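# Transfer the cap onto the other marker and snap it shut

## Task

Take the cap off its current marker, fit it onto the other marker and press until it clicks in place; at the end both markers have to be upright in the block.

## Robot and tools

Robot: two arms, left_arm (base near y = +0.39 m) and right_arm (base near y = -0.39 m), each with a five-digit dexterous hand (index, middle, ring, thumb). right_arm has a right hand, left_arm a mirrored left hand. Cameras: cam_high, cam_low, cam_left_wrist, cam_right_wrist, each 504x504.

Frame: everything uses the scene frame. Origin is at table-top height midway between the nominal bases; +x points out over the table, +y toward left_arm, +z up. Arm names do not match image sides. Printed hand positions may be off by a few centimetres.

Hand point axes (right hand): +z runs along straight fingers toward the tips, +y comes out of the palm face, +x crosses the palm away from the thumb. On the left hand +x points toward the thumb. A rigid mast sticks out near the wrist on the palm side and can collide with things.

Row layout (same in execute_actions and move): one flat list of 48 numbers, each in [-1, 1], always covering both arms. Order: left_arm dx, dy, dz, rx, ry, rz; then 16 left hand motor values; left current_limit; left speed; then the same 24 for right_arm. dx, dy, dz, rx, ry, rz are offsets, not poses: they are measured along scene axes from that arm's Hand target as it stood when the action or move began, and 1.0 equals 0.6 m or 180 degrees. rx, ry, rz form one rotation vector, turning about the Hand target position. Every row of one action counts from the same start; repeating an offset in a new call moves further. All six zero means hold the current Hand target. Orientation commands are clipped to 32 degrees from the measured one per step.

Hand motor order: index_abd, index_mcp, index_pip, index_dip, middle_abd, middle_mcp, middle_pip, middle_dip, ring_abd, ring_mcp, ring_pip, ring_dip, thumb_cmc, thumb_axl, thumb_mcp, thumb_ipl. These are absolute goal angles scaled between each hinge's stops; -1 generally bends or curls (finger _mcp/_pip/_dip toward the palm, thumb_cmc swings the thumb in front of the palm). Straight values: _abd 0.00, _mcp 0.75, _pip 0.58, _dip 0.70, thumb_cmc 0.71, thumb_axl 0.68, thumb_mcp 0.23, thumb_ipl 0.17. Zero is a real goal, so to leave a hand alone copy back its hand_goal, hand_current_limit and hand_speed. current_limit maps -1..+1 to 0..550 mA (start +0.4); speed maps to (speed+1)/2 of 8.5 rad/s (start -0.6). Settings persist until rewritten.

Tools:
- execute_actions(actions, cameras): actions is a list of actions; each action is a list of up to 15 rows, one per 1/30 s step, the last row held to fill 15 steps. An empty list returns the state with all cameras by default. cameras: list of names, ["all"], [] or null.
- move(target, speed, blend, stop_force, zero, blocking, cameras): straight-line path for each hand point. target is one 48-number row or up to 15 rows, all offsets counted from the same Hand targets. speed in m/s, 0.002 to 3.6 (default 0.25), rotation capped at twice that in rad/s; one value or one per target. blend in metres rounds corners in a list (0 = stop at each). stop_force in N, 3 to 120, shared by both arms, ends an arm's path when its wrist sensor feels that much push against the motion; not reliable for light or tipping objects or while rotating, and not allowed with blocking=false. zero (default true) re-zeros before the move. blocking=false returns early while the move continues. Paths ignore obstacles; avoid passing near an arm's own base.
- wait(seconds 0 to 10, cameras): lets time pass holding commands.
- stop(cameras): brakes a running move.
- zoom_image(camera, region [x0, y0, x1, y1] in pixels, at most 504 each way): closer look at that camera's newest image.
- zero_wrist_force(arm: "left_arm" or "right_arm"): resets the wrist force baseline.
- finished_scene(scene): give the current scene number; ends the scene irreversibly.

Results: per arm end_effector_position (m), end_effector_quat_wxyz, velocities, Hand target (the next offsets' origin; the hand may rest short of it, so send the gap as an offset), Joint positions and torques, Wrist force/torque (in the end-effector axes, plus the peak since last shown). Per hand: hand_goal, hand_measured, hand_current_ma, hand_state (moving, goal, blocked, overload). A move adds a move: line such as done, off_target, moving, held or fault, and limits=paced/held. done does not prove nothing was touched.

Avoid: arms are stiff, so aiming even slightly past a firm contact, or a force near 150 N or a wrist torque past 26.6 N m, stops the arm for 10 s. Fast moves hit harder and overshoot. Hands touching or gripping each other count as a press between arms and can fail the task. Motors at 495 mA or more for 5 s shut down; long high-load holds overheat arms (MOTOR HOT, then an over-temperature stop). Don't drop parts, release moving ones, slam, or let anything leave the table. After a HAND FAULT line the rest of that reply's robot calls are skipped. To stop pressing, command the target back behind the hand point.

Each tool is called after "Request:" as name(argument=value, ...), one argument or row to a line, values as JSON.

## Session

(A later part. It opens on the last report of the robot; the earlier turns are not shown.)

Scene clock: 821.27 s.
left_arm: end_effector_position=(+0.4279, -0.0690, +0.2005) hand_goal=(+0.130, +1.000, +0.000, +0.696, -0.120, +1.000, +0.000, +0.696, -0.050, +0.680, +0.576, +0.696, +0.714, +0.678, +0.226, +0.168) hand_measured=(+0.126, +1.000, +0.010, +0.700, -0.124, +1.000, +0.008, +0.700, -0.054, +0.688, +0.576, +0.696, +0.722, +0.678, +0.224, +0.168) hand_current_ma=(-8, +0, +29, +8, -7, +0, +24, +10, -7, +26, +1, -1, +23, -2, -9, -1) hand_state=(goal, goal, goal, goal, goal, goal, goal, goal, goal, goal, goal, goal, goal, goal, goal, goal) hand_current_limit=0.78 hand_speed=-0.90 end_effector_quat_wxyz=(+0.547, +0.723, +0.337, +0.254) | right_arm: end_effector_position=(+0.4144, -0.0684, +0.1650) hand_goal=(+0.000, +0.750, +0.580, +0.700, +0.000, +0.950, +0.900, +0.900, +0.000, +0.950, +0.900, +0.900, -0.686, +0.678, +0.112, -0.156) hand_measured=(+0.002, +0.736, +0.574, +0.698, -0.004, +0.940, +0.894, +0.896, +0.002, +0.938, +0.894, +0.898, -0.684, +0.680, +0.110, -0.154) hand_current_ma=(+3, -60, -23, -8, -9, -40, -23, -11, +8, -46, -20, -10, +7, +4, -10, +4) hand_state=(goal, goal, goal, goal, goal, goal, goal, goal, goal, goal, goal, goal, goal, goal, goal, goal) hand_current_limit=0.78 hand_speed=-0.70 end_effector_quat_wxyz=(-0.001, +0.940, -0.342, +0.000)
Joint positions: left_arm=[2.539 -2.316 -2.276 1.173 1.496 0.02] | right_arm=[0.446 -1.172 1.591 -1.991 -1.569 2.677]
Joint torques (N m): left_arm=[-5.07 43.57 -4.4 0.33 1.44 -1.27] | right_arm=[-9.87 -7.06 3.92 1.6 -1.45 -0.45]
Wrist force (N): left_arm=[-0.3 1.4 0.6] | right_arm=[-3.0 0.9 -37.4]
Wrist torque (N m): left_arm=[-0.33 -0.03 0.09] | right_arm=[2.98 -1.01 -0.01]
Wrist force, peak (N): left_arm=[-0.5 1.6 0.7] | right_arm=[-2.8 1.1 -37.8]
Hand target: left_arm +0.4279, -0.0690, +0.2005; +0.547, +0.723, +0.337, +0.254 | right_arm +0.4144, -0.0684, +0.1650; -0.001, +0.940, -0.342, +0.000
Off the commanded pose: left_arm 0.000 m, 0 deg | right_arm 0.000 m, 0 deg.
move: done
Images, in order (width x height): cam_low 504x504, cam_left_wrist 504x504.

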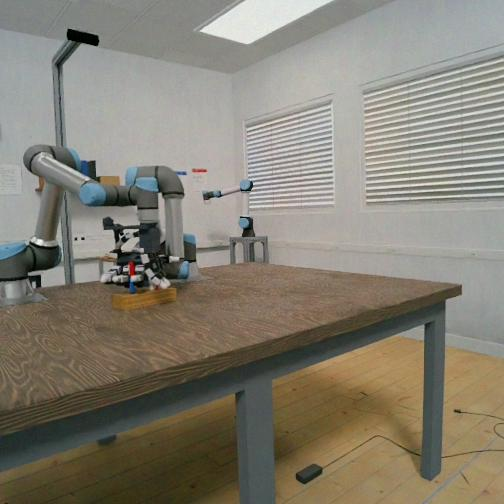

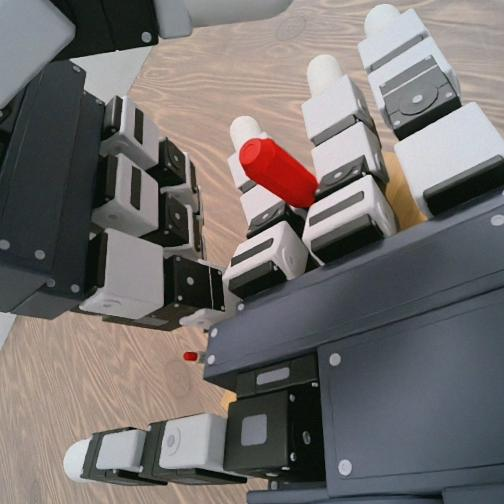

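Request:
move(
  target=[0,0,-0.0233,0,0,0,0.13,1.0,0.0,0.696,-0.12,1.0,0.0,0.696,-0.05,0.68,0.576,0.696,0.714,0.678,0.226,0.168,0.78,-0.9,0,0,0,0,0,0,0,0.75,0.58,0.7,0,0.95,0.9,0.9,0,0.95,0.9,0.9,-0.686,0.677,0.112,-0.157,0.78,-0.7],
  speed=0.02,
)

Request:
move(
  target=[0.0128,-0.0107,0,0,0,0,0.13,1.0,0.0,0.696,-0.12,1.0,0.0,0.696,-0.05,0.68,0.576,0.696,0.714,0.678,0.226,0.168,0.78,-0.9,0,0,0,0,0,0,0,0.75,0.58,0.7,0,0.95,0.9,0.9,0,0.95,0.9,0.9,-0.686,0.677,0.112,-0.157,0.78,-0.7],
  speed=0.006,
  stop_force=8,
  cameras=["cam_left_wrist", "cam_low"],
)

Request:
zoom_image(
  camera="cam_left_wrist",
  region=[150, 50, 380, 280],
)

Request:
zoom_image(
  camera="cam_low",
  region=[90, 240, 170, 310],
)

Scene clock: 824.70 s.
left_arm: end_effector_position=(+0.4279, -0.0690, +0.1866) hand_goal=(+0.130, +1.000, +0.000, +0.696, -0.120, +1.000, +0.000, +0.696, -0.050, +0.680, +0.576, +0.696, +0.714, +0.678, +0.226, +0.168) hand_measured=(+0.126, +1.000, +0.010, +0.700, -0.124, +1.000, +0.008, +0.700, -0.054, +0.688, +0.576, +0.696, +0.722, +0.678, +0.224, +0.168) hand_current_ma=(-8, +0, +29, +8, -7, +0, +24, +10, -7, +26, +1, -1, +23, -2, -9, -1) hand_state=(goal, goal, goal, goal, goal, goal, goal, goal, goal, goal, goal, goal, goal, goal, goal, goal) hand_current_limit=0.78 hand_speed=-0.90 end_effector_quat_wxyz=(+0.547, +0.723, +0.337, +0.254) | right_arm: end_effector_position=(+0.4144, -0.0684, +0.1650) hand_goal=(+0.000, +0.750, +0.580, +0.700, +0.000, +0.950, +0.900, +0.900, +0.000, +0.950, +0.900, +0.900, -0.686, +0.678, +0.112, -0.156) hand_measured=(+0.002, +0.736, +0.574, +0.698, -0.004, +0.940, +0.894, +0.896, +0.002, +0.938, +0.894, +0.898, -0.684, +0.680, +0.110, -0.154) hand_current_ma=(+3, -60, -23, -8, -9, -40, -23, -11, +8, -46, -20, -10, +7, +4, -10, +4) hand_state=(goal, goal, goal, goal, goal, goal, goal, goal, goal, goal, goal, goal, goal, goal, goal, goal) hand_current_limit=0.78 hand_speed=-0.70 end_effector_quat_wxyz=(-0.001, +0.940, -0.342, +0.000)
Joint positions: left_arm=[2.539 -2.358 -2.267 1.207 1.496 0.02] | right_arm=[0.446 -1.172 1.591 -1.991 -1.569 2.677]
Joint torques (N m): left_arm=[-4.7 22.49 14.25 4.45 1.48 -1.22] | right_arm=[-10.03 -6.89 3.1 1.61 -1.61 -0.46]
Wrist force (N): left_arm=[-0.2 1.5 0.3] | right_arm=[-2.9 0.8 -37.5]
Wrist torque (N m): left_arm=[-0.34 -0.03 0.09] | right_arm=[2.99 -1.03 -0.01]
Wrist force, peak (N): left_arm=[-0.5 1.9 0.5] | right_arm=[-2.6 0.7 -37.7]
Hand target: left_arm +0.4279, -0.0690, +0.1865; +0.547, +0.723, +0.337, +0.254 | right_arm +0.4144, -0.0684, +0.1650; -0.001, +0.940, -0.342, +0.000
Off the commanded pose: left_arm 0.000 m, 0 deg | right_arm 0.000 m, 0 deg.
move: done

Scene clock: 827.17 s.
left_arm: end_effector_position=(+0.4356, -0.0755, +0.1865) hand_goal=(+0.130, +1.000, +0.000, +0.696, -0.120, +1.000, +0.000, +0.696, -0.050, +0.680, +0.576, +0.696, +0.714, +0.678, +0.226, +0.168) hand_measured=(+0.134, +1.000, +0.004, +0.700, -0.124, +1.000, +0.004, +0.700, -0.054, +0.688, +0.576, +0.696, +0.722, +0.678, +0.224, +0.168) hand_current_ma=(+8, +0, +11, +8, -9, +0, +10, +10, -7, +26, +1, -1, +23, -2, -9, -1) hand_state=(goal, goal, goal, goal, goal, goal, goal, goal, goal, goal, goal, goal, goal, goal, goal, goal) hand_current_limit=0.78 hand_speed=-0.90 end_effector_quat_wxyz=(+0.547, +0.723, +0.337, +0.254) | right_arm: end_effector_position=(+0.4144, -0.0684, +0.1650) hand_goal=(+0.000, +0.750, +0.580, +0.700, +0.000, +0.950, +0.900, +0.900, +0.000, +0.950, +0.900, +0.900, -0.686, +0.678, +0.112, -0.156) hand_measured=(+0.002, +0.736, +0.574, +0.698, -0.004, +0.940, +0.894, +0.896, +0.002, +0.938, +0.894, +0.898, -0.684, +0.680, +0.110, -0.154) hand_current_ma=(+3, -60, -23, -8, -9, -40, -23, -11, +8, -46, -20, -10, +7, +4, -10, +4) hand_state=(goal, goal, goal, goal, goal, goal, goal, goal, goal, goal, goal, goal, goal, goal, goal, goal) hand_current_limit=0.78 hand_speed=-0.70 end_effector_quat_wxyz=(-0.001, +0.940, -0.342, +0.000)
Joint positions: left_arm=[2.537 -2.362 -2.24 1.183 1.498 0.02] | right_arm=[0.446 -1.172 1.591 -1.991 -1.569 2.677]
Joint torques (N m): left_arm=[-5.91 24.1 15.63 0.12 1.57 -1.27] | right_arm=[-9.76 -7.68 3.79 1.59 -1.44 -0.27]
Wrist force (N): left_arm=[-0.6 0.9 -1.7] | right_arm=[-2.4 0.9 -37.3]
Wrist torque (N m): left_arm=[-0.14 -0.04 0.06] | right_arm=[2.98 -1.09 0.05]
Wrist force, peak (N): left_arm=[-0.7 0.8 -2.8] | right_arm=[-2.7 0.8 -37.8]
Hand target: left_arm +0.4356, -0.0755, +0.1865; +0.547, +0.723, +0.337, +0.254 | right_arm +0.4144, -0.0684, +0.1650; -0.001, +0.940, -0.342, +0.000
Off the commanded pose: left_arm 0.000 m, 0 deg | right_arm 0.000 m, 0 deg.
move: done
Images, in order (width x height): cam_low 504x504, cam_left_wrist 504x504.

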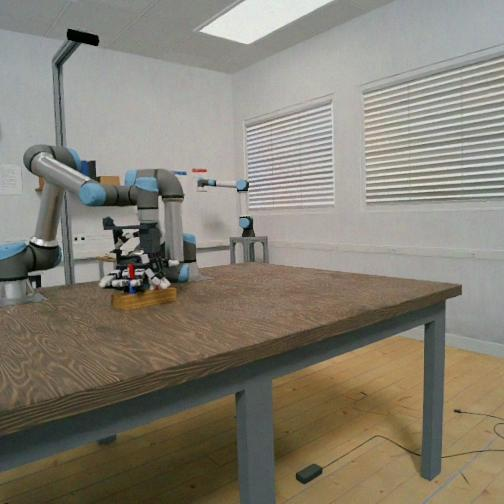

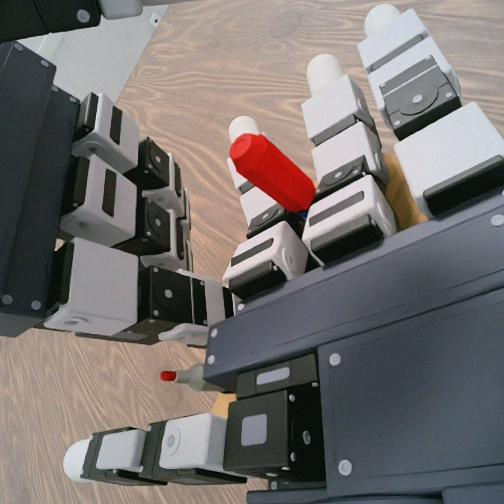

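Scaled by 2.191.

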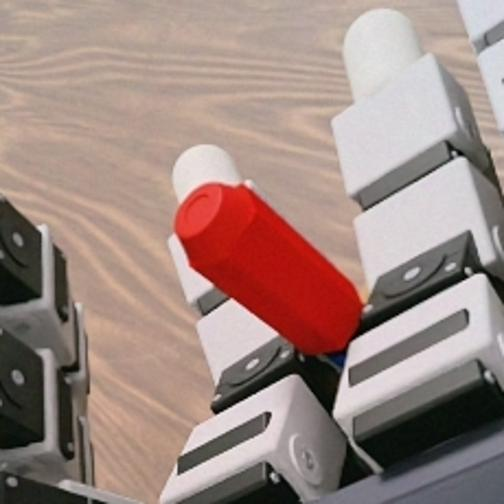

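Scaled by 6.300.

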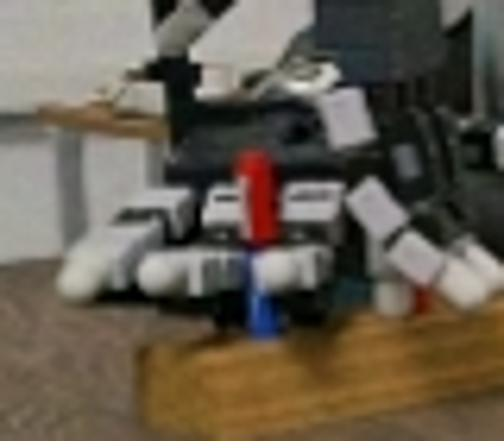

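Request:
move(
  target=[0.0102,-0.0086,0,0,0,0,0.13,1.0,0.0,0.696,-0.12,1.0,0.0,0.696,-0.05,0.68,0.576,0.696,0.714,0.678,0.226,0.168,0.78,-0.9,0,0,0,0,0,0,0,0.75,0.58,0.7,0,0.95,0.9,0.9,0,0.95,0.9,0.9,-0.686,0.677,0.112,-0.157,0.78,-0.7],
  speed=0.005,
  stop_force=15,
  cameras=["cam_left_wrist", "cam_low"],
)

Request:
zoom_image(
  camera="cam_left_wrist",
  region=[150, 50, 380, 280],
)

Request:
zoom_image(
  camera="cam_low",
  region=[90, 240, 170, 310],
)

Scene clock: 830.30 s.
left_arm: end_effector_position=(+0.4417, -0.0806, +0.1865) hand_goal=(+0.130, +1.000, +0.000, +0.696, -0.120, +1.000, +0.000, +0.696, -0.050, +0.680, +0.576, +0.696, +0.714, +0.678, +0.226, +0.168) hand_measured=(+0.120, +1.000, +0.004, +0.700, -0.110, +1.000, +0.004, +0.700, -0.054, +0.688, +0.576, +0.696, +0.722, +0.678, +0.224, +0.168) hand_current_ma=(-24, +0, +11, +8, +25, +0, +10, +10, -7, +26, +1, -1, +23, -2, -9, -1) hand_state=(goal, goal, goal, goal, goal, goal, goal, goal, goal, goal, goal, goal, goal, goal, goal, goal) hand_current_limit=0.78 hand_speed=-0.90 end_effector_quat_wxyz=(+0.547, +0.723, +0.337, +0.254) | right_arm: end_effector_position=(+0.4144, -0.0684, +0.1650) hand_goal=(+0.000, +0.750, +0.580, +0.700, +0.000, +0.950, +0.900, +0.900, +0.000, +0.950, +0.900, +0.900, -0.686, +0.678, +0.112, -0.156) hand_measured=(+0.002, +0.736, +0.574, +0.698, -0.004, +0.940, +0.894, +0.896, +0.002, +0.938, +0.894, +0.898, -0.684, +0.680, +0.110, -0.154) hand_current_ma=(+3, -60, -23, -8, -9, -40, -23, -11, +8, -46, -20, -10, +7, +4, -10, +4) hand_state=(goal, goal, goal, goal, goal, goal, goal, goal, goal, goal, goal, goal, goal, goal, goal, goal) hand_current_limit=0.78 hand_speed=-0.70 end_effector_quat_wxyz=(-0.001, +0.940, -0.342, +0.000)
Joint positions: left_arm=[2.535 -2.365 -2.219 1.164 1.5 0.019] | right_arm=[0.446 -1.172 1.591 -1.991 -1.569 2.677]
Joint torques (N m): left_arm=[-6.38 23.96 15.62 0.21 1.33 -1.33] | right_arm=[-10.83 -6.87 3.34 1.49 -1.43 -0.46]
Wrist force (N): left_arm=[-0.3 1.1 -1.6] | right_arm=[-2.8 1.2 -37.3]
Wrist torque (N m): left_arm=[-0.14 -0.04 0.07] | right_arm=[3.01 -1.03 0.01]
Wrist force, peak (N): left_arm=[-0.7 0.9 -2.0] | right_arm=[-2.5 0.8 -37.8]
Hand target: left_arm +0.4417, -0.0806, +0.1865; +0.547, +0.723, +0.337, +0.254 | right_arm +0.4144, -0.0684, +0.1650; -0.001, +0.940, -0.342, +0.000
Off the commanded pose: left_arm 0.000 m, 0 deg | right_arm 0.000 m, 0 deg.
move: done
Images, in order (width x height): cam_low 504x504, cam_left_wrist 504x504.

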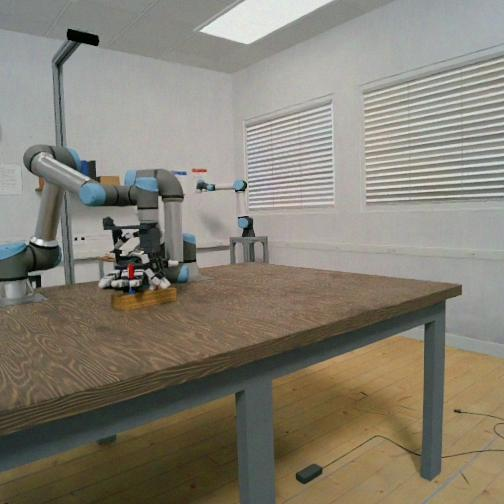

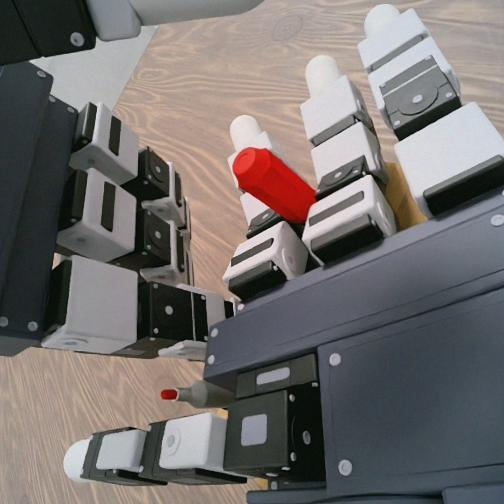

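Scaled by 2.191.

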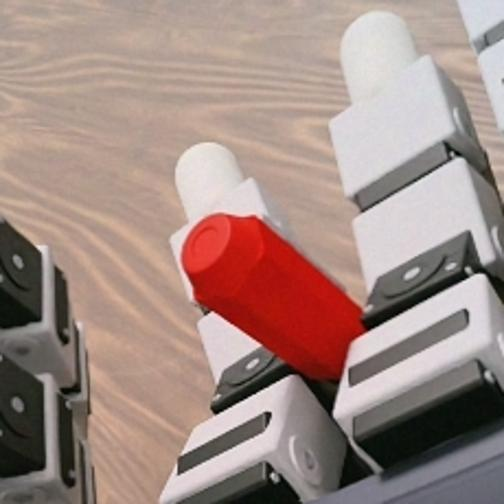

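Scaled by 6.300.

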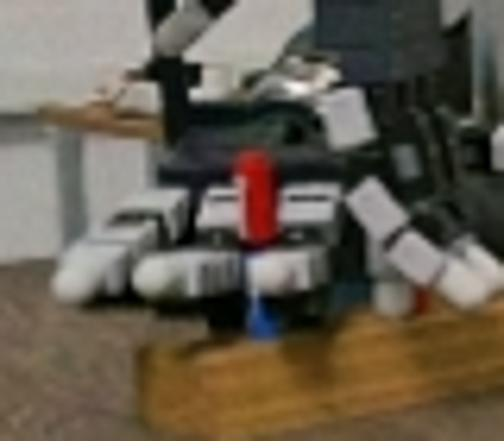

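Request:
zoom_image(
  camera="cam_low",
  region=[110, 255, 150, 295],
)

Request:
zoom_image(
  camera="cam_left_wrist",
  region=[210, 130, 340, 260],
)

Scaled by 12.600.

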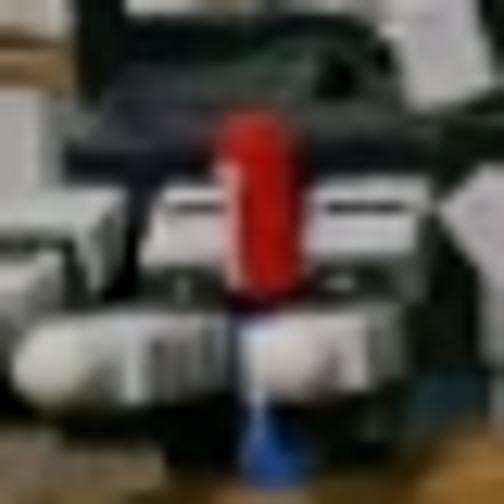

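Scaled by 3.877.

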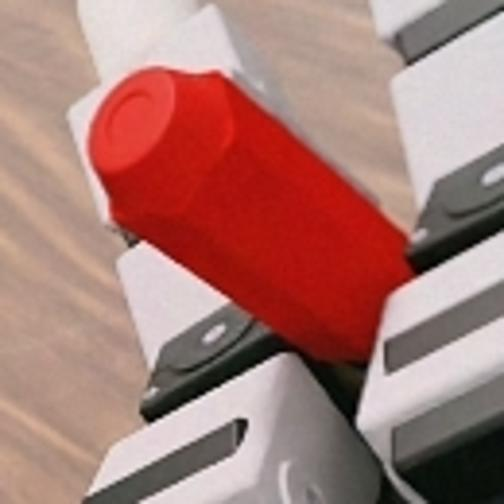

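Request:
move(
  target=[0.0128,-0.0107,0,0,0,0,0.13,1.0,0.0,0.696,-0.12,1.0,0.0,0.696,-0.05,0.68,0.576,0.696,0.714,0.678,0.226,0.168,0.78,-0.9,0,0,0,0,0,0,0,0.75,0.58,0.7,0,0.95,0.9,0.9,0,0.95,0.9,0.9,-0.686,0.677,0.112,-0.157,0.78,-0.7],
  speed=0.005,
  stop_force=12,
  cameras=["cam_left_wrist", "cam_low"],
)

Request:
zoom_image(
  camera="cam_left_wrist",
  region=[150, 50, 380, 280],
)

Request:
zoom_image(
  camera="cam_low",
  region=[110, 255, 150, 295],
)

Scene clock: 834.53 s.
left_arm: end_effector_position=(+0.4452, -0.0835, +0.1865) hand_goal=(+0.130, +1.000, +0.000, +0.696, -0.120, +1.000, +0.000, +0.696, -0.050, +0.680, +0.576, +0.696, +0.714, +0.678, +0.226, +0.168) hand_measured=(+0.120, +1.000, +0.004, +0.700, -0.110, +1.000, +0.004, +0.700, -0.054, +0.688, +0.576, +0.696, +0.722, +0.678, +0.224, +0.168) hand_current_ma=(-24, +0, +11, +8, +25, +0, +10, +10, -7, +26, +1, -1, +23, -2, -9, -1) hand_state=(goal, goal, goal, goal, goal, goal, goal, goal, goal, goal, goal, goal, goal, goal, goal, goal) hand_current_limit=0.78 hand_speed=-0.90 end_effector_quat_wxyz=(+0.547, +0.723, +0.337, +0.254) | right_arm: end_effector_position=(+0.4144, -0.0684, +0.1650) hand_goal=(+0.000, +0.750, +0.580, +0.700, +0.000, +0.950, +0.900, +0.900, +0.000, +0.950, +0.900, +0.900, -0.686, +0.678, +0.112, -0.156) hand_measured=(+0.002, +0.736, +0.574, +0.698, -0.004, +0.940, +0.894, +0.896, +0.002, +0.938, +0.894, +0.898, -0.684, +0.680, +0.110, -0.154) hand_current_ma=(+3, -60, -23, -8, -9, -40, -23, -11, +8, -46, -20, -10, +7, +4, -10, +4) hand_state=(goal, goal, goal, goal, goal, goal, goal, goal, goal, goal, goal, goal, goal, goal, goal, goal) hand_current_limit=0.78 hand_speed=-0.70 end_effector_quat_wxyz=(-0.001, +0.940, -0.342, +0.000)
Joint positions: left_arm=[2.535 -2.366 -2.206 1.154 1.501 0.019] | right_arm=[0.446 -1.172 1.591 -1.991 -1.569 2.677]
Joint torques (N m): left_arm=[1.86 42.96 0.42 3.67 -0.63 -0.64] | right_arm=[-10.11 -7.35 2.66 1.51 -1.49 -0.5]
Wrist force (N): left_arm=[-0.9 -0.8 -13.0] | right_arm=[-2.9 0.9 -37.5]
Wrist torque (N m): left_arm=[0.69 -0.03 0.02] | right_arm=[2.99 -1.02 0.00]
Wrist force, peak (N): left_arm=[-0.8 -2.3 -14.2] | right_arm=[-2.6 1.0 -37.9]
Hand target: left_arm +0.4452, -0.0835, +0.1865; +0.547, +0.723, +0.337, +0.254 (not the last commanded pose) | right_arm +0.4144, -0.0684, +0.1650; -0.001, +0.940, -0.342, +0.000
Off the commanded pose: left_arm 0.006 m, 0 deg | right_arm 0.000 m, 0 deg.
move: contact (left_arm)
Images, in order (width x height): cam_low 504x504, cam_left_wrist 504x504.

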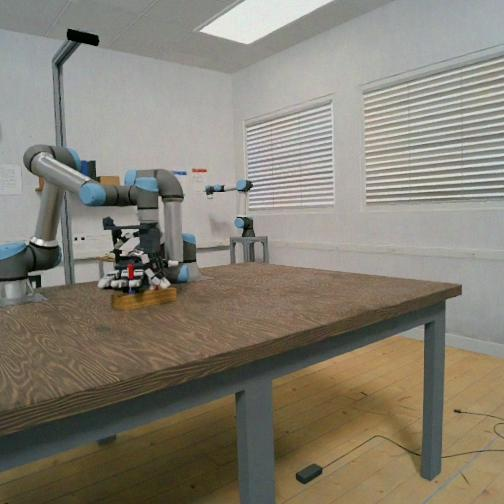

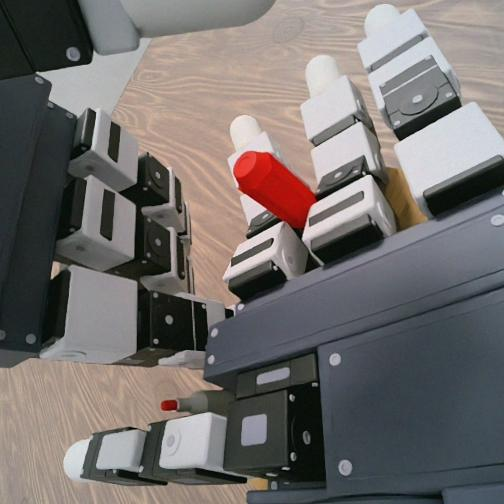

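Scaled by 2.191.

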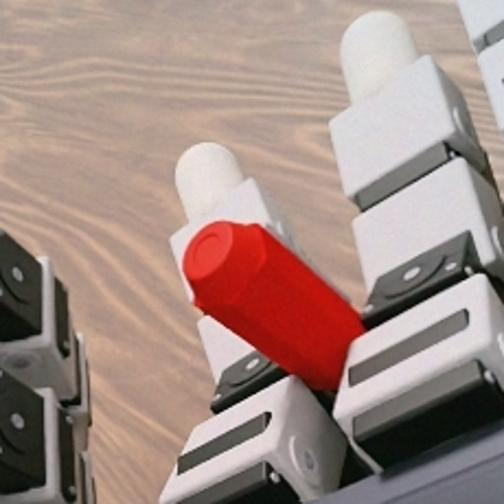

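Scaled by 12.600.

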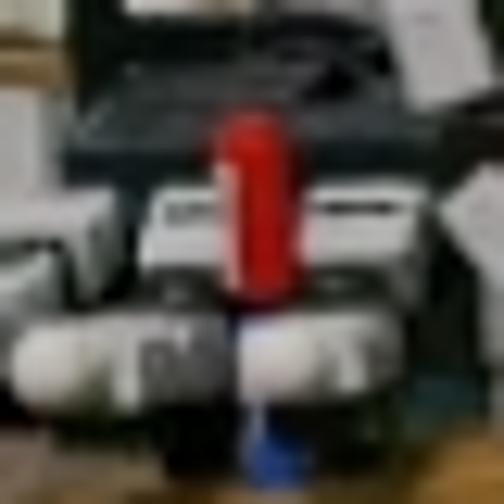

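Request:
move(
  target=[0,0,0.01,0,0,0,0.13,1.0,0.0,0.696,-0.12,1.0,0.0,0.696,-0.05,0.68,0.576,0.696,0.714,0.678,0.226,0.168,0.78,-0.9,0,0,0,0,0,0,0,0.75,0.58,0.7,0,0.95,0.9,0.9,0,0.95,0.9,0.9,-0.686,0.677,0.112,-0.157,0.78,-0.7],
  speed=0.004,
  stop_force=12,
  cameras=["cam_left_wrist", "cam_low"],
)

Request:
zoom_image(
  camera="cam_left_wrist",
  region=[150, 50, 380, 280],
)

Request:
zoom_image(
  camera="cam_low",
  region=[110, 255, 150, 295],
)

Scene clock: 837.80 s.
left_arm: end_effector_position=(+0.4452, -0.0835, +0.1925) hand_goal=(+0.130, +1.000, +0.000, +0.696, -0.120, +1.000, +0.000, +0.696, -0.050, +0.680, +0.576, +0.696, +0.714, +0.678, +0.226, +0.168) hand_measured=(+0.120, +1.000, +0.004, +0.700, -0.110, +1.000, +0.004, +0.700, -0.054, +0.688, +0.576, +0.696, +0.722, +0.678, +0.224, +0.168) hand_current_ma=(-24, +0, +11, +8, +25, +0, +10, +10, -7, +26, +1, -1, +23, -2, -9, -1) hand_state=(goal, goal, goal, goal, goal, goal, goal, goal, goal, goal, goal, goal, goal, goal, goal, goal) hand_current_limit=0.78 hand_speed=-0.90 end_effector_quat_wxyz=(+0.547, +0.723, +0.337, +0.254) | right_arm: end_effector_position=(+0.4144, -0.0684, +0.1650) hand_goal=(+0.000, +0.750, +0.580, +0.700, +0.000, +0.950, +0.900, +0.900, +0.000, +0.950, +0.900, +0.900, -0.686, +0.678, +0.112, -0.156) hand_measured=(+0.002, +0.736, +0.574, +0.698, -0.004, +0.940, +0.894, +0.896, +0.002, +0.938, +0.894, +0.898, -0.684, +0.680, +0.110, -0.154) hand_current_ma=(+3, -60, -23, -8, -9, -40, -23, -11, +8, -46, -20, -10, +7, +4, -10, +4) hand_state=(goal, goal, goal, goal, goal, goal, goal, goal, goal, goal, goal, goal, goal, goal, goal, goal) hand_current_limit=0.78 hand_speed=-0.70 end_effector_quat_wxyz=(-0.001, +0.940, -0.342, +0.000)
Joint positions: left_arm=[2.535 -2.349 -2.21 1.14 1.501 0.019] | right_arm=[0.446 -1.172 1.591 -1.991 -1.569 2.677]
Joint torques (N m): left_arm=[3.35 47.99 1.18 1.09 -1.37 0.96] | right_arm=[-9.16 -7.37 2.59 1.45 -1.32 -0.39]
Wrist force (N): left_arm=[-0.6 -6.4 -6.8] | right_arm=[-3.0 1.3 -37.5]
Wrist torque (N m): left_arm=[0.17 -0.06 0.05] | right_arm=[3.05 -1.01 0.00]
Wrist force, peak (N): left_arm=[-0.7 -0.8 -13.1] | right_arm=[-2.7 1.2 -37.8]
Hand target: left_arm +0.4452, -0.0835, +0.1925; +0.547, +0.723, +0.337, +0.254 | right_arm +0.4144, -0.0684, +0.1650; -0.001, +0.940, -0.342, +0.000
Off the commanded pose: left_arm 0.000 m, 0 deg | right_arm 0.000 m, 0 deg.
move: done
Images, in order (width x height): cam_low 504x504, cam_left_wrist 504x504.

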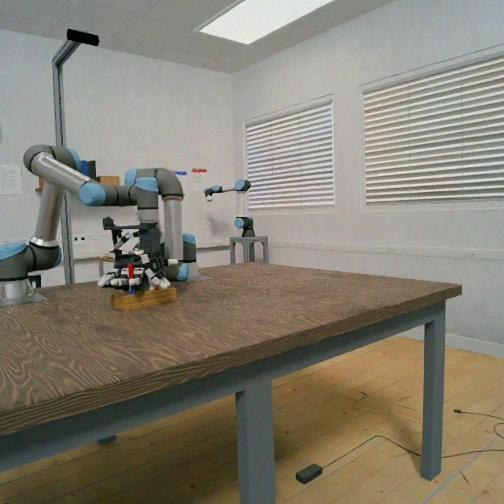

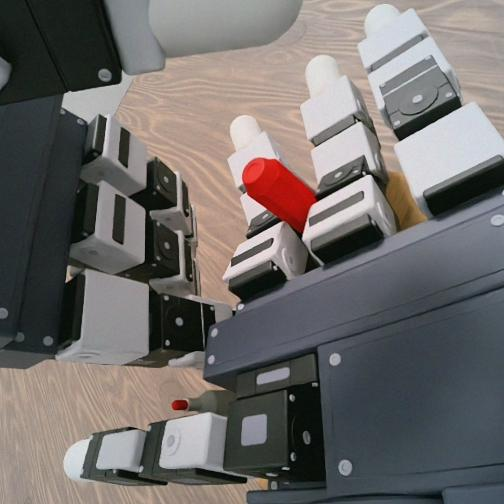

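Scaled by 2.191.

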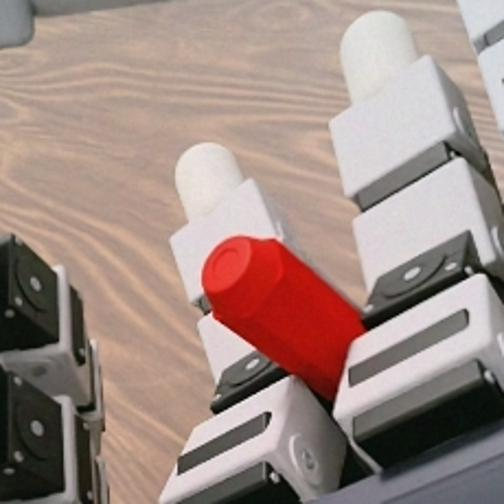

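Scaled by 12.600.

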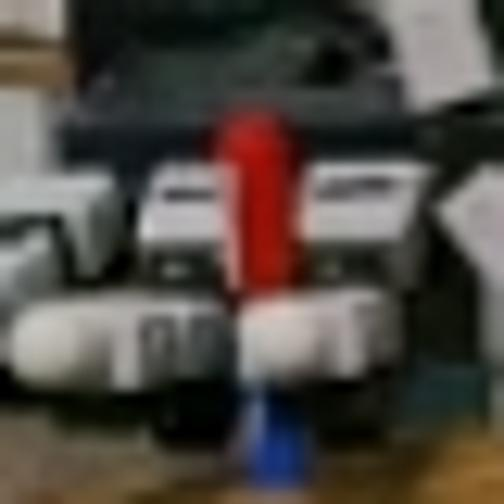

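Request:
move(
  target=[
    [-0.027,0.0225,0,0,0,0,0.13,1.0,0.0,0.696,-0.12,1.0,0.0,0.696,-0.05,0.68,0.576,0.696,0.714,0.678,0.226,0.168,0.78,-0.9,0,0,0,0,0,0,0,0.75,0.58,0.7,0,0.95,0.9,0.9,0,0.95,0.9,0.9,-0.686,0.677,0.112,-0.157,0.78,-0.7],
    [-0.027,0.0225,-0.0167,0,0,0,0.13,1.0,0.0,0.696,-0.12,1.0,0.0,0.696,-0.05,0.68,0.576,0.696,0.714,0.678,0.226,0.168,0.78,-0.9,0,0,0,0,0,0,0,0.75,0.58,0.7,0,0.95,0.9,0.9,0,0.95,0.9,0.9,-0.686,0.677,0.112,-0.157,0.78,-0.7],
  ],
  speed=0.02,
)

Request:
execute_actions(
  actions=[
    [[0,0,0,0,0,0,0.13,1.0,0.0,0.696,-0.3,1.0,0.0,0.696,-0.3,0.68,0.576,0.696,0.714,0.678,0.226,0.168,0.78,-0.9,0,0,0,0,0,0,0,0.75,0.58,0.7,0,0.95,0.9,0.9,0,0.95,0.9,0.9,-0.686,0.677,0.112,-0.157,0.78,-0.7]],
    [[0,0,0,0,0,0,0.13,1.0,0.0,0.696,-0.3,1.0,0.0,0.696,-0.3,0.68,0.576,0.696,0.714,0.678,0.226,0.168,0.78,-0.9,0,0,0,0,0,0,0,0.75,0.58,0.7,0,0.95,0.9,0.9,0,0.95,0.9,0.9,-0.686,0.677,0.112,-0.157,0.78,-0.7]],
  ],
  cameras=["cam_left_wrist", "cam_low"],
)

Request:
zoom_image(
  camera="cam_left_wrist",
  region=[150, 50, 380, 280],
)

Request:
zoom_image(
  camera="cam_low",
  region=[110, 255, 150, 295],
)

Scene clock: 847.27 s.
left_arm: end_effector_position=(+0.4290, -0.0700, +0.1826) hand_goal=(+0.130, +1.000, +0.000, +0.696, -0.120, +1.000, +0.000, +0.696, -0.050, +0.680, +0.576, +0.696, +0.714, +0.678, +0.226, +0.168) hand_measured=(+0.134, +1.000, +0.004, +0.700, -0.124, +1.000, +0.004, +0.700, -0.054, +0.688, +0.576, +0.696, +0.722, +0.678, +0.224, +0.168) hand_current_ma=(+7, +0, +11, +8, -8, +0, +10, +10, -7, +26, +1, -1, +23, -2, -9, -1) hand_state=(goal, goal, goal, goal, goal, goal, goal, goal, goal, goal, goal, goal, goal, goal, goal, goal) hand_current_limit=0.78 hand_speed=-0.90 end_effector_quat_wxyz=(+0.547, +0.723, +0.337, +0.254) | right_arm: end_effector_position=(+0.4144, -0.0684, +0.1650) hand_goal=(+0.000, +0.750, +0.580, +0.700, +0.000, +0.950, +0.900, +0.900, +0.000, +0.950, +0.900, +0.900, -0.686, +0.678, +0.112, -0.156) hand_measured=(+0.002, +0.736, +0.574, +0.698, -0.004, +0.940, +0.894, +0.896, +0.002, +0.938, +0.894, +0.898, -0.684, +0.680, +0.110, -0.154) hand_current_ma=(+3, -60, -23, -8, -9, -40, -23, -11, +8, -46, -20, -10, +7, +4, -10, +4) hand_state=(goal, goal, goal, goal, goal, goal, goal, goal, goal, goal, goal, goal, goal, goal, goal, goal) hand_current_limit=0.78 hand_speed=-0.70 end_effector_quat_wxyz=(-0.001, +0.940, -0.342, +0.000)
Joint positions: left_arm=[2.539 -2.371 -2.261 1.213 1.497 0.02] | right_arm=[0.446 -1.172 1.591 -1.991 -1.569 2.677]
Joint torques (N m): left_arm=[7.16 23.12 13.25 4.79 -1.89 1.41] | right_arm=[-9.46 -8.07 2.04 1.43 -1.49 -0.2]
Wrist force (N): left_arm=[-0.4 1.4 0.4] | right_arm=[-2.7 1.3 -37.6]
Wrist torque (N m): left_arm=[-0.35 -0.01 -0.03] | right_arm=[3.07 -1.03 0.02]
Wrist force, peak (N): left_arm=[-0.9 -6.7 -7.0] | right_arm=[-2.9 0.8 -37.7]
Hand target: left_arm +0.4290, -0.0700, +0.1825; +0.547, +0.723, +0.337, +0.254 | right_arm +0.4144, -0.0684, +0.1650; -0.001, +0.940, -0.342, +0.000
Off the commanded pose: left_arm 0.000 m, 0 deg | right_arm 0.000 m, 0 deg.
move: done

Scene clock: 848.47 s.
left_arm: end_effector_position=(+0.4290, -0.0700, +0.1825) hand_goal=(+0.130, +1.000, +0.000, +0.696, -0.300, +1.000, +0.000, +0.696, -0.300, +0.680, +0.576, +0.696, +0.714, +0.678, +0.226, +0.168) hand_measured=(+0.134, +1.000, +0.004, +0.700, -0.294, +1.000, +0.004, +0.700, -0.296, +0.688, +0.576, +0.696, +0.722, +0.678, +0.224, +0.168) hand_current_ma=(+7, +0, +11, +8, +13, +0, +10, +10, +9, +26, +1, -1, +23, -2, -9, -1) hand_state=(goal, goal, goal, goal, goal, goal, goal, goal, goal, goal, goal, goal, goal, goal, goal, goal) hand_current_limit=0.78 hand_speed=-0.90 end_effector_quat_wxyz=(+0.547, +0.723, +0.337, +0.254) | right_arm: end_effector_position=(+0.4144, -0.0684, +0.1650) hand_goal=(+0.000, +0.750, +0.580, +0.700, +0.000, +0.950, +0.900, +0.900, +0.000, +0.950, +0.900, +0.900, -0.686, +0.678, +0.112, -0.156) hand_measured=(+0.002, +0.736, +0.574, +0.698, -0.004, +0.940, +0.894, +0.896, +0.002, +0.938, +0.894, +0.898, -0.684, +0.680, +0.110, -0.154) hand_current_ma=(+3, -60, -23, -8, -9, -40, -23, -11, +8, -46, -20, -10, +7, +4, -10, +4) hand_state=(goal, goal, goal, goal, goal, goal, goal, goal, goal, goal, goal, goal, goal, goal, goal, goal) hand_current_limit=0.78 hand_speed=-0.70 end_effector_quat_wxyz=(-0.001, +0.940, -0.342, +0.000)
Joint positions: left_arm=[2.539 -2.371 -2.26 1.213 1.497 0.02] | right_arm=[0.446 -1.172 1.591 -1.991 -1.569 2.677]
Joint torques (N m): left_arm=[7.74 22.93 13.35 4.78 -1.85 1.5] | right_arm=[-9.2 -7.2 2.54 1.46 -1.43 -0.16]
Wrist force (N): left_arm=[-0.5 1.5 0.5] | right_arm=[-2.5 1.1 -37.4]
Wrist torque (N m): left_arm=[-0.36 0.01 -0.02] | right_arm=[3.02 -1.08 0.04]
Wrist force, peak (N): left_arm=[-0.4 1.6 0.7] | right_arm=[-3.1 1.1 -37.7]
Hand target: left_arm +0.4290, -0.0700, +0.1825; +0.547, +0.723, +0.337, +0.254 | right_arm +0.4144, -0.0684, +0.1650; -0.001, +0.940, -0.342, +0.000
Off the commanded pose: left_arm 0.000 m, 0 deg | right_arm 0.000 m, 0 deg.
Images, in order (width x height): cam_low 504x504, cam_left_wrist 504x504.

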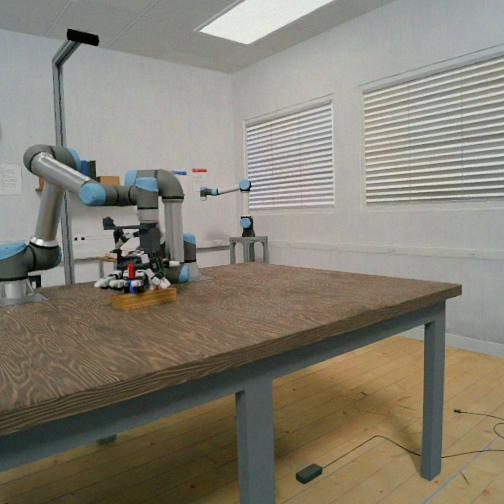

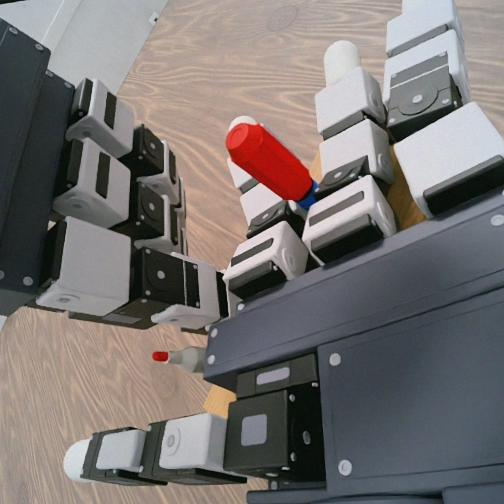

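Scaled by 2.191.

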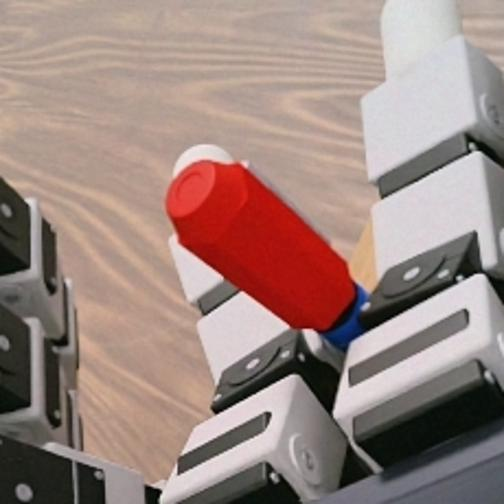

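Scaled by 12.600.

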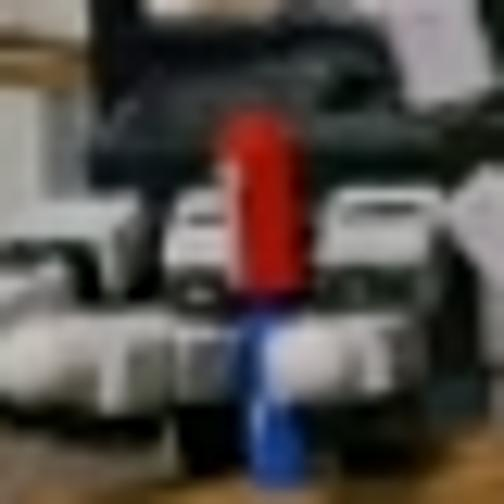

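Request:
move(
  target=[-0.015,-0.018,0,0,0,0,0.1,1.0,0.0,0.696,-0.3,1.0,0.0,0.696,-0.3,0.68,0.576,0.696,0.714,0.678,0.226,0.168,0.78,-0.9,0,0,0,0,0,0,0,0.75,0.58,0.7,0,0.95,0.9,0.9,0,0.95,0.9,0.9,-0.686,0.677,0.112,-0.157,0.78,-0.7],
  speed=0.006,
  stop_force=10,
  cameras=["cam_left_wrist", "cam_low"],
)

Request:
zoom_image(
  camera="cam_left_wrist",
  region=[150, 50, 380, 280],
)

Request:
zoom_image(
  camera="cam_low",
  region=[110, 255, 150, 295],
)

Scene clock: 851.20 s.
left_arm: end_effector_position=(+0.4257, -0.0739, +0.1825) hand_goal=(+0.100, +1.000, +0.000, +0.696, -0.300, +1.000, +0.000, +0.696, -0.300, +0.680, +0.576, +0.696, +0.714, +0.678, +0.226, +0.168) hand_measured=(+0.122, +0.998, +0.004, +0.700, -0.296, +1.000, +0.004, +0.700, -0.296, +0.688, +0.576, +0.696, +0.722, +0.678, +0.224, +0.168) hand_current_ma=(+65, -4, +11, +8, +12, +0, +10, +10, +9, +26, +1, -1, +23, -2, -9, -1) hand_state=(blocked, goal, goal, goal, goal, goal, goal, goal, goal, goal, goal, goal, goal, goal, goal, goal) hand_current_limit=0.78 hand_speed=-0.90 end_effector_quat_wxyz=(+0.547, +0.723, +0.337, +0.254) | right_arm: end_effector_position=(+0.4144, -0.0684, +0.1650) hand_goal=(+0.000, +0.750, +0.580, +0.700, +0.000, +0.950, +0.900, +0.900, +0.000, +0.950, +0.900, +0.900, -0.686, +0.678, +0.112, -0.156) hand_measured=(+0.002, +0.736, +0.574, +0.698, -0.004, +0.940, +0.894, +0.896, +0.002, +0.938, +0.894, +0.898, -0.684, +0.680, +0.110, -0.154) hand_current_ma=(+3, -60, -23, -8, -9, -40, -23, -11, +8, -46, -20, -10, +7, +4, -10, +4) hand_state=(goal, goal, goal, goal, goal, goal, goal, goal, goal, goal, goal, goal, goal, goal, goal, goal) hand_current_limit=0.78 hand_speed=-0.70 end_effector_quat_wxyz=(-0.001, +0.940, -0.342, +0.000)
Joint positions: left_arm=[2.524 -2.372 -2.256 1.209 1.51 0.016] | right_arm=[0.446 -1.172 1.591 -1.991 -1.569 2.677]
Joint torques (N m): left_arm=[1.95 25.91 -3.73 3.8 -4.26 1.22] | right_arm=[-9.54 -7.36 2.16 1.4 -1.17 -0.11]
Wrist force (N): left_arm=[9.0 3.9 -1.8] | right_arm=[-2.7 1.0 -37.5]
Wrist torque (N m): left_arm=[-0.15 0.32 0.95] | right_arm=[3.01 -1.05 0.02]
Wrist force, peak (N): left_arm=[11.0 4.1 -1.9] | right_arm=[-2.5 0.8 -37.7]
Hand target: left_arm +0.4257, -0.0739, +0.1825; +0.547, +0.723, +0.337, +0.254 (not the last commanded pose) | right_arm +0.4144, -0.0684, +0.1650; -0.001, +0.940, -0.342, +0.000
Off the commanded pose: left_arm 0.009 m, 0 deg | right_arm 0.000 m, 0 deg.
move: contact (left_arm)
Images, in order (width x height): cam_low 504x504, cam_left_wrist 504x504.

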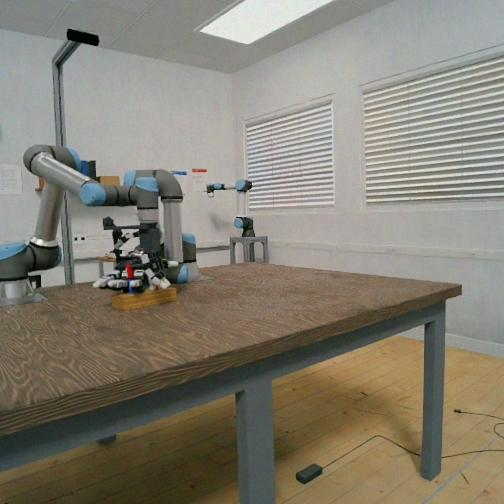

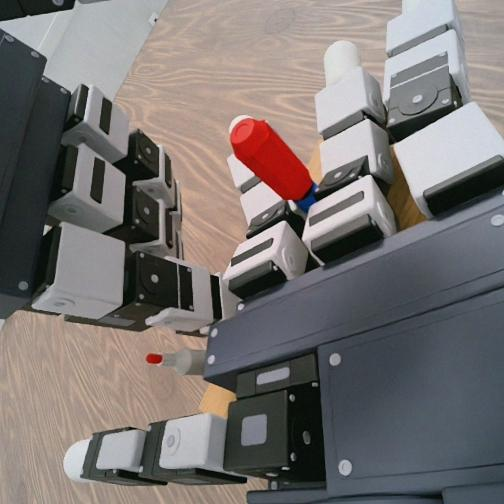

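Scaled by 2.191.

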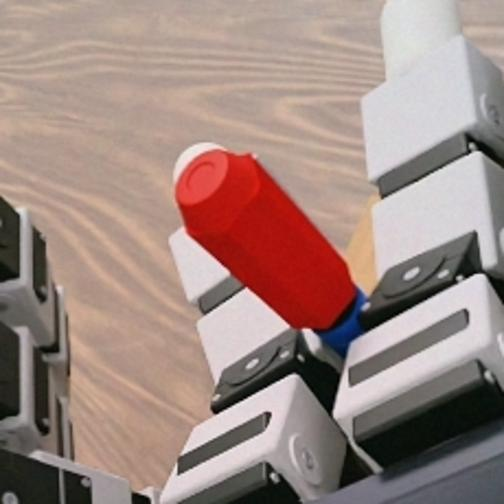

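Scaled by 12.600.

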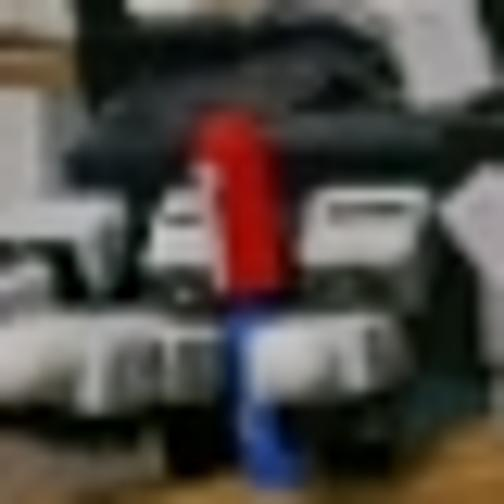

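Request:
move(
  target=[-0.01,-0.012,0,0,0,0,0.1,1.0,0.0,0.696,-0.3,1.0,0.0,0.696,-0.3,0.68,0.576,0.696,0.714,0.678,0.226,0.168,0.78,-0.9,0,0,0,0,0,0,0,0.75,0.58,0.7,0,0.95,0.9,0.9,0,0.95,0.9,0.9,-0.686,0.677,0.112,-0.157,0.78,-0.7],
  speed=0.004,
  stop_force=10,
  cameras=["cam_left_wrist", "cam_low"],
)

Request:
zoom_image(
  camera="cam_left_wrist",
  region=[150, 50, 380, 280],
)

Request:
zoom_image(
  camera="cam_low",
  region=[110, 255, 150, 295],
)

Scene clock: 853.37 s.
left_arm: end_effector_position=(+0.4249, -0.0748, +0.1825) hand_goal=(+0.100, +1.000, +0.000, +0.696, -0.300, +1.000, +0.000, +0.696, -0.300, +0.680, +0.576, +0.696, +0.714, +0.678, +0.226, +0.168) hand_measured=(+0.142, +0.998, +0.004, +0.700, -0.296, +1.000, +0.004, +0.700, -0.296, +0.688, +0.576, +0.696, +0.722, +0.678, +0.224, +0.168) hand_current_ma=(+135, -8, +11, +8, +12, +0, +10, +10, +8, +26, +1, -1, +23, -2, -9, -1) hand_state=(blocked, goal, goal, goal, goal, goal, goal, goal, goal, goal, goal, goal, goal, goal, goal, goal) hand_current_limit=0.78 hand_speed=-0.90 end_effector_quat_wxyz=(+0.547, +0.723, +0.337, +0.254) | right_arm: end_effector_position=(+0.4144, -0.0684, +0.1650) hand_goal=(+0.000, +0.750, +0.580, +0.700, +0.000, +0.950, +0.900, +0.900, +0.000, +0.950, +0.900, +0.900, -0.686, +0.678, +0.112, -0.156) hand_measured=(+0.002, +0.736, +0.574, +0.698, -0.004, +0.940, +0.894, +0.896, +0.002, +0.938, +0.894, +0.898, -0.684, +0.680, +0.110, -0.154) hand_current_ma=(+3, -60, -23, -8, -9, -40, -23, -11, +8, -46, -20, -10, +7, +4, -10, +4) hand_state=(goal, goal, goal, goal, goal, goal, goal, goal, goal, goal, goal, goal, goal, goal, goal, goal) hand_current_limit=0.78 hand_speed=-0.70 end_effector_quat_wxyz=(-0.001, +0.940, -0.342, +0.000)
Joint positions: left_arm=[2.521 -2.372 -2.255 1.209 1.514 0.015] | right_arm=[0.446 -1.172 1.591 -1.991 -1.569 2.677]
Joint torques (N m): left_arm=[-3.27 26.82 -1.23 2.76 -6.64 0.81] | right_arm=[-9.79 -7.35 2.01 1.45 -1.31 0.12]
Wrist force (N): left_arm=[18.9 5.1 -4.9] | right_arm=[-2.8 1.0 -37.3]
Wrist torque (N m): left_arm=[0.10 0.70 1.87] | right_arm=[2.99 -1.04 0.01]
Wrist force, peak (N): left_arm=[20.2 5.7 -5.1] | right_arm=[-2.6 1.2 -37.7]
Hand target: left_arm +0.4249, -0.0748, +0.1826; +0.547, +0.723, +0.337, +0.254 (not the last commanded pose) | right_arm +0.4144, -0.0684, +0.1650; -0.001, +0.940, -0.342, +0.000
Off the commanded pose: left_arm 0.008 m, 0 deg | right_arm 0.000 m, 0 deg.
move: contact (left_arm)
Images, in order (width x height): cam_low 504x504, cam_left_wrist 504x504.

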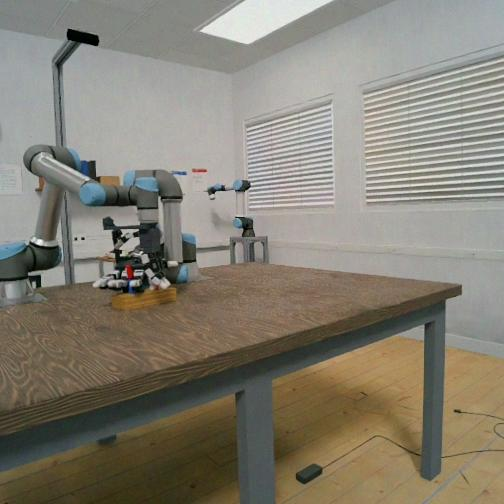

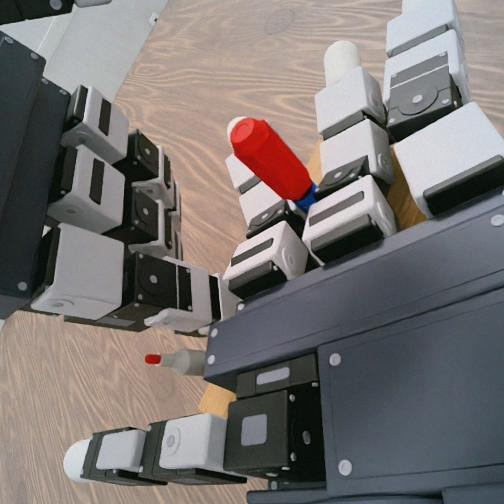

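Scaled by 2.191.

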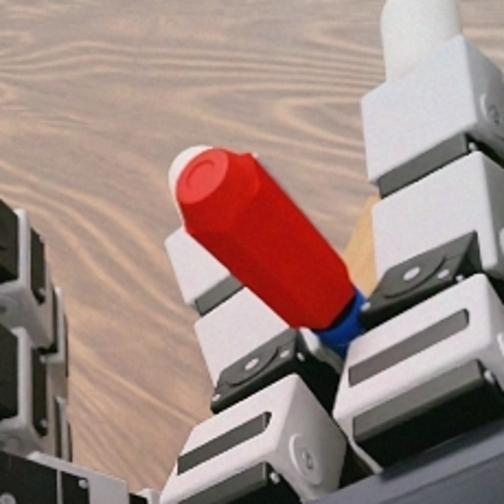

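Scaled by 12.600.

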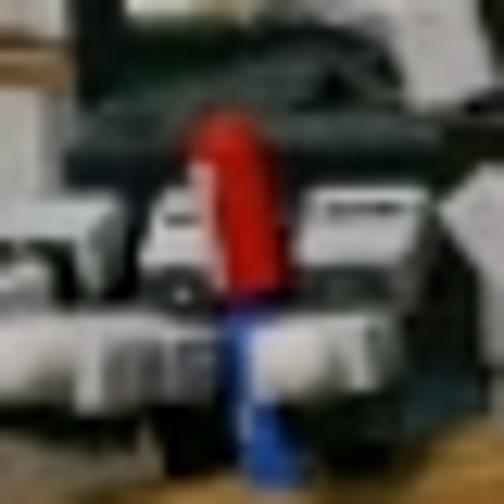

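Request:
move(
  target=[0,0,0.02,0,0,0,0.1,1.0,0.0,0.696,-0.3,1.0,0.0,0.696,-0.3,0.68,0.576,0.696,0.714,0.678,0.226,0.168,0.78,-0.9,0,0,0,0,0,0,0,0.75,0.58,0.7,0,0.95,0.9,0.9,0,0.95,0.9,0.9,-0.686,0.677,0.112,-0.157,0.78,-0.7],
  speed=0.004,
  stop_force=14,
  cameras=["cam_left_wrist", "cam_low"],
)

Request:
zoom_image(
  camera="cam_left_wrist",
  region=[150, 50, 380, 280],
)

Request:
zoom_image(
  camera="cam_low",
  region=[110, 255, 150, 295],
)

Scene clock: 857.93 s.
left_arm: end_effector_position=(+0.4249, -0.0748, +0.1946) hand_goal=(+0.100, +1.000, +0.000, +0.696, -0.300, +1.000, +0.000, +0.696, -0.300, +0.680, +0.576, +0.696, +0.714, +0.678, +0.226, +0.168) hand_measured=(+0.144, +1.000, +0.004, +0.700, -0.296, +1.000, +0.004, +0.700, -0.296, +0.688, +0.576, +0.696, +0.722, +0.678, +0.224, +0.168) hand_current_ma=(+149, +1, +9, +8, +12, +0, +10, +10, +8, +26, +1, -1, +23, -2, -9, -1) hand_state=(blocked, goal, goal, goal, goal, goal, goal, goal, goal, goal, goal, goal, goal, goal, goal, goal) hand_current_limit=0.78 hand_speed=-0.90 end_effector_quat_wxyz=(+0.547, +0.723, +0.337, +0.254) | right_arm: end_effector_position=(+0.4144, -0.0684, +0.1650) hand_goal=(+0.000, +0.750, +0.580, +0.700, +0.000, +0.950, +0.900, +0.900, +0.000, +0.950, +0.900, +0.900, -0.686, +0.678, +0.112, -0.156) hand_measured=(+0.002, +0.736, +0.574, +0.698, -0.004, +0.940, +0.894, +0.896, +0.002, +0.938, +0.894, +0.898, -0.684, +0.680, +0.110, -0.154) hand_current_ma=(+3, -60, -23, -8, -9, -40, -23, -11, +8, -46, -20, -10, +7, +4, -10, +4) hand_state=(goal, goal, goal, goal, goal, goal, goal, goal, goal, goal, goal, goal, goal, goal, goal, goal) hand_current_limit=0.78 hand_speed=-0.70 end_effector_quat_wxyz=(-0.001, +0.940, -0.342, +0.000)
Joint positions: left_arm=[2.521 -2.335 -2.264 1.18 1.514 0.015] | right_arm=[0.446 -1.172 1.591 -1.991 -1.569 2.677]
Joint torques (N m): left_arm=[-4.56 47.25 -2.01 1.87 -1.48 1] | right_arm=[-8.95 -7.68 1.13 1.32 -1.1 0.02]
Wrist force (N): left_arm=[6.9 -5.0 1.3] | right_arm=[-2.8 0.9 -37.5]
Wrist torque (N m): left_arm=[-0.34 0.22 0.71] | right_arm=[3.00 -1.04 0.01]
Wrist force, peak (N): left_arm=[19.2 5.3 -4.5] | right_arm=[-2.8 0.9 -37.7]
Hand target: left_arm +0.4249, -0.0748, +0.1946; +0.547, +0.723, +0.337, +0.254 | right_arm +0.4144, -0.0684, +0.1650; -0.001, +0.940, -0.342, +0.000
Off the commanded pose: left_arm 0.000 m, 0 deg | right_arm 0.000 m, 0 deg.
move: done
Images, in order (width x height): cam_low 504x504, cam_left_wrist 504x504.

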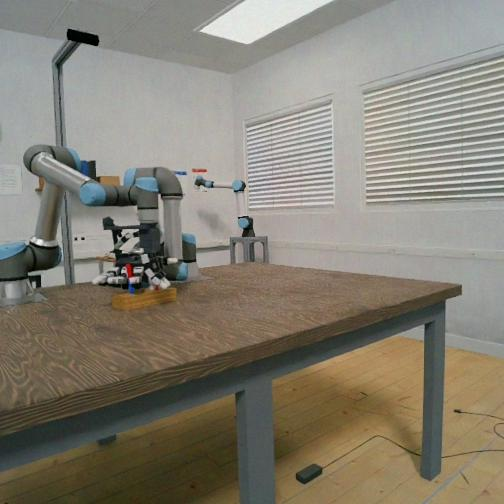

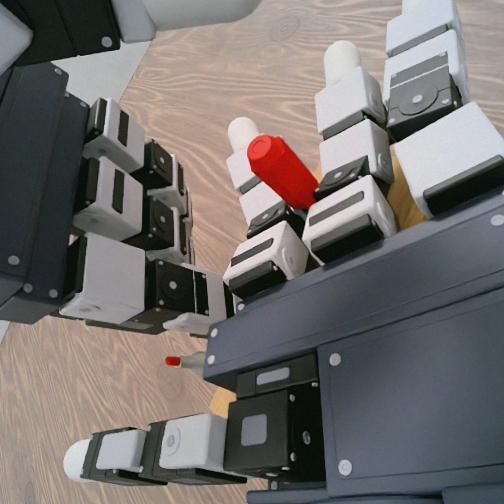

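Scaled by 2.191.

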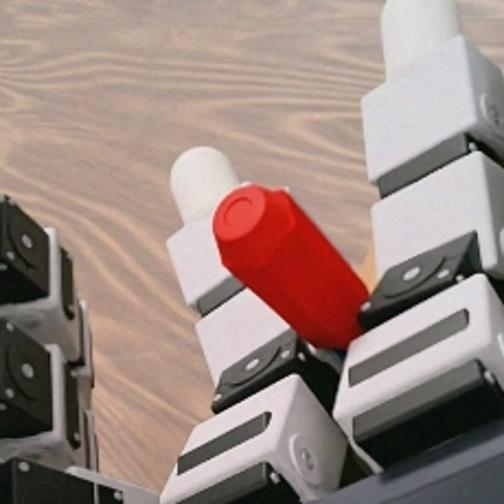

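Scaled by 12.600.

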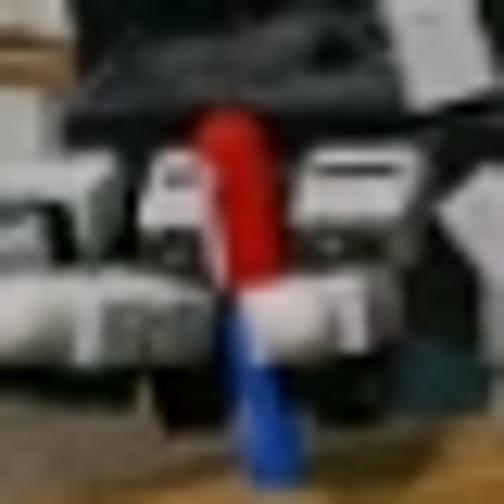

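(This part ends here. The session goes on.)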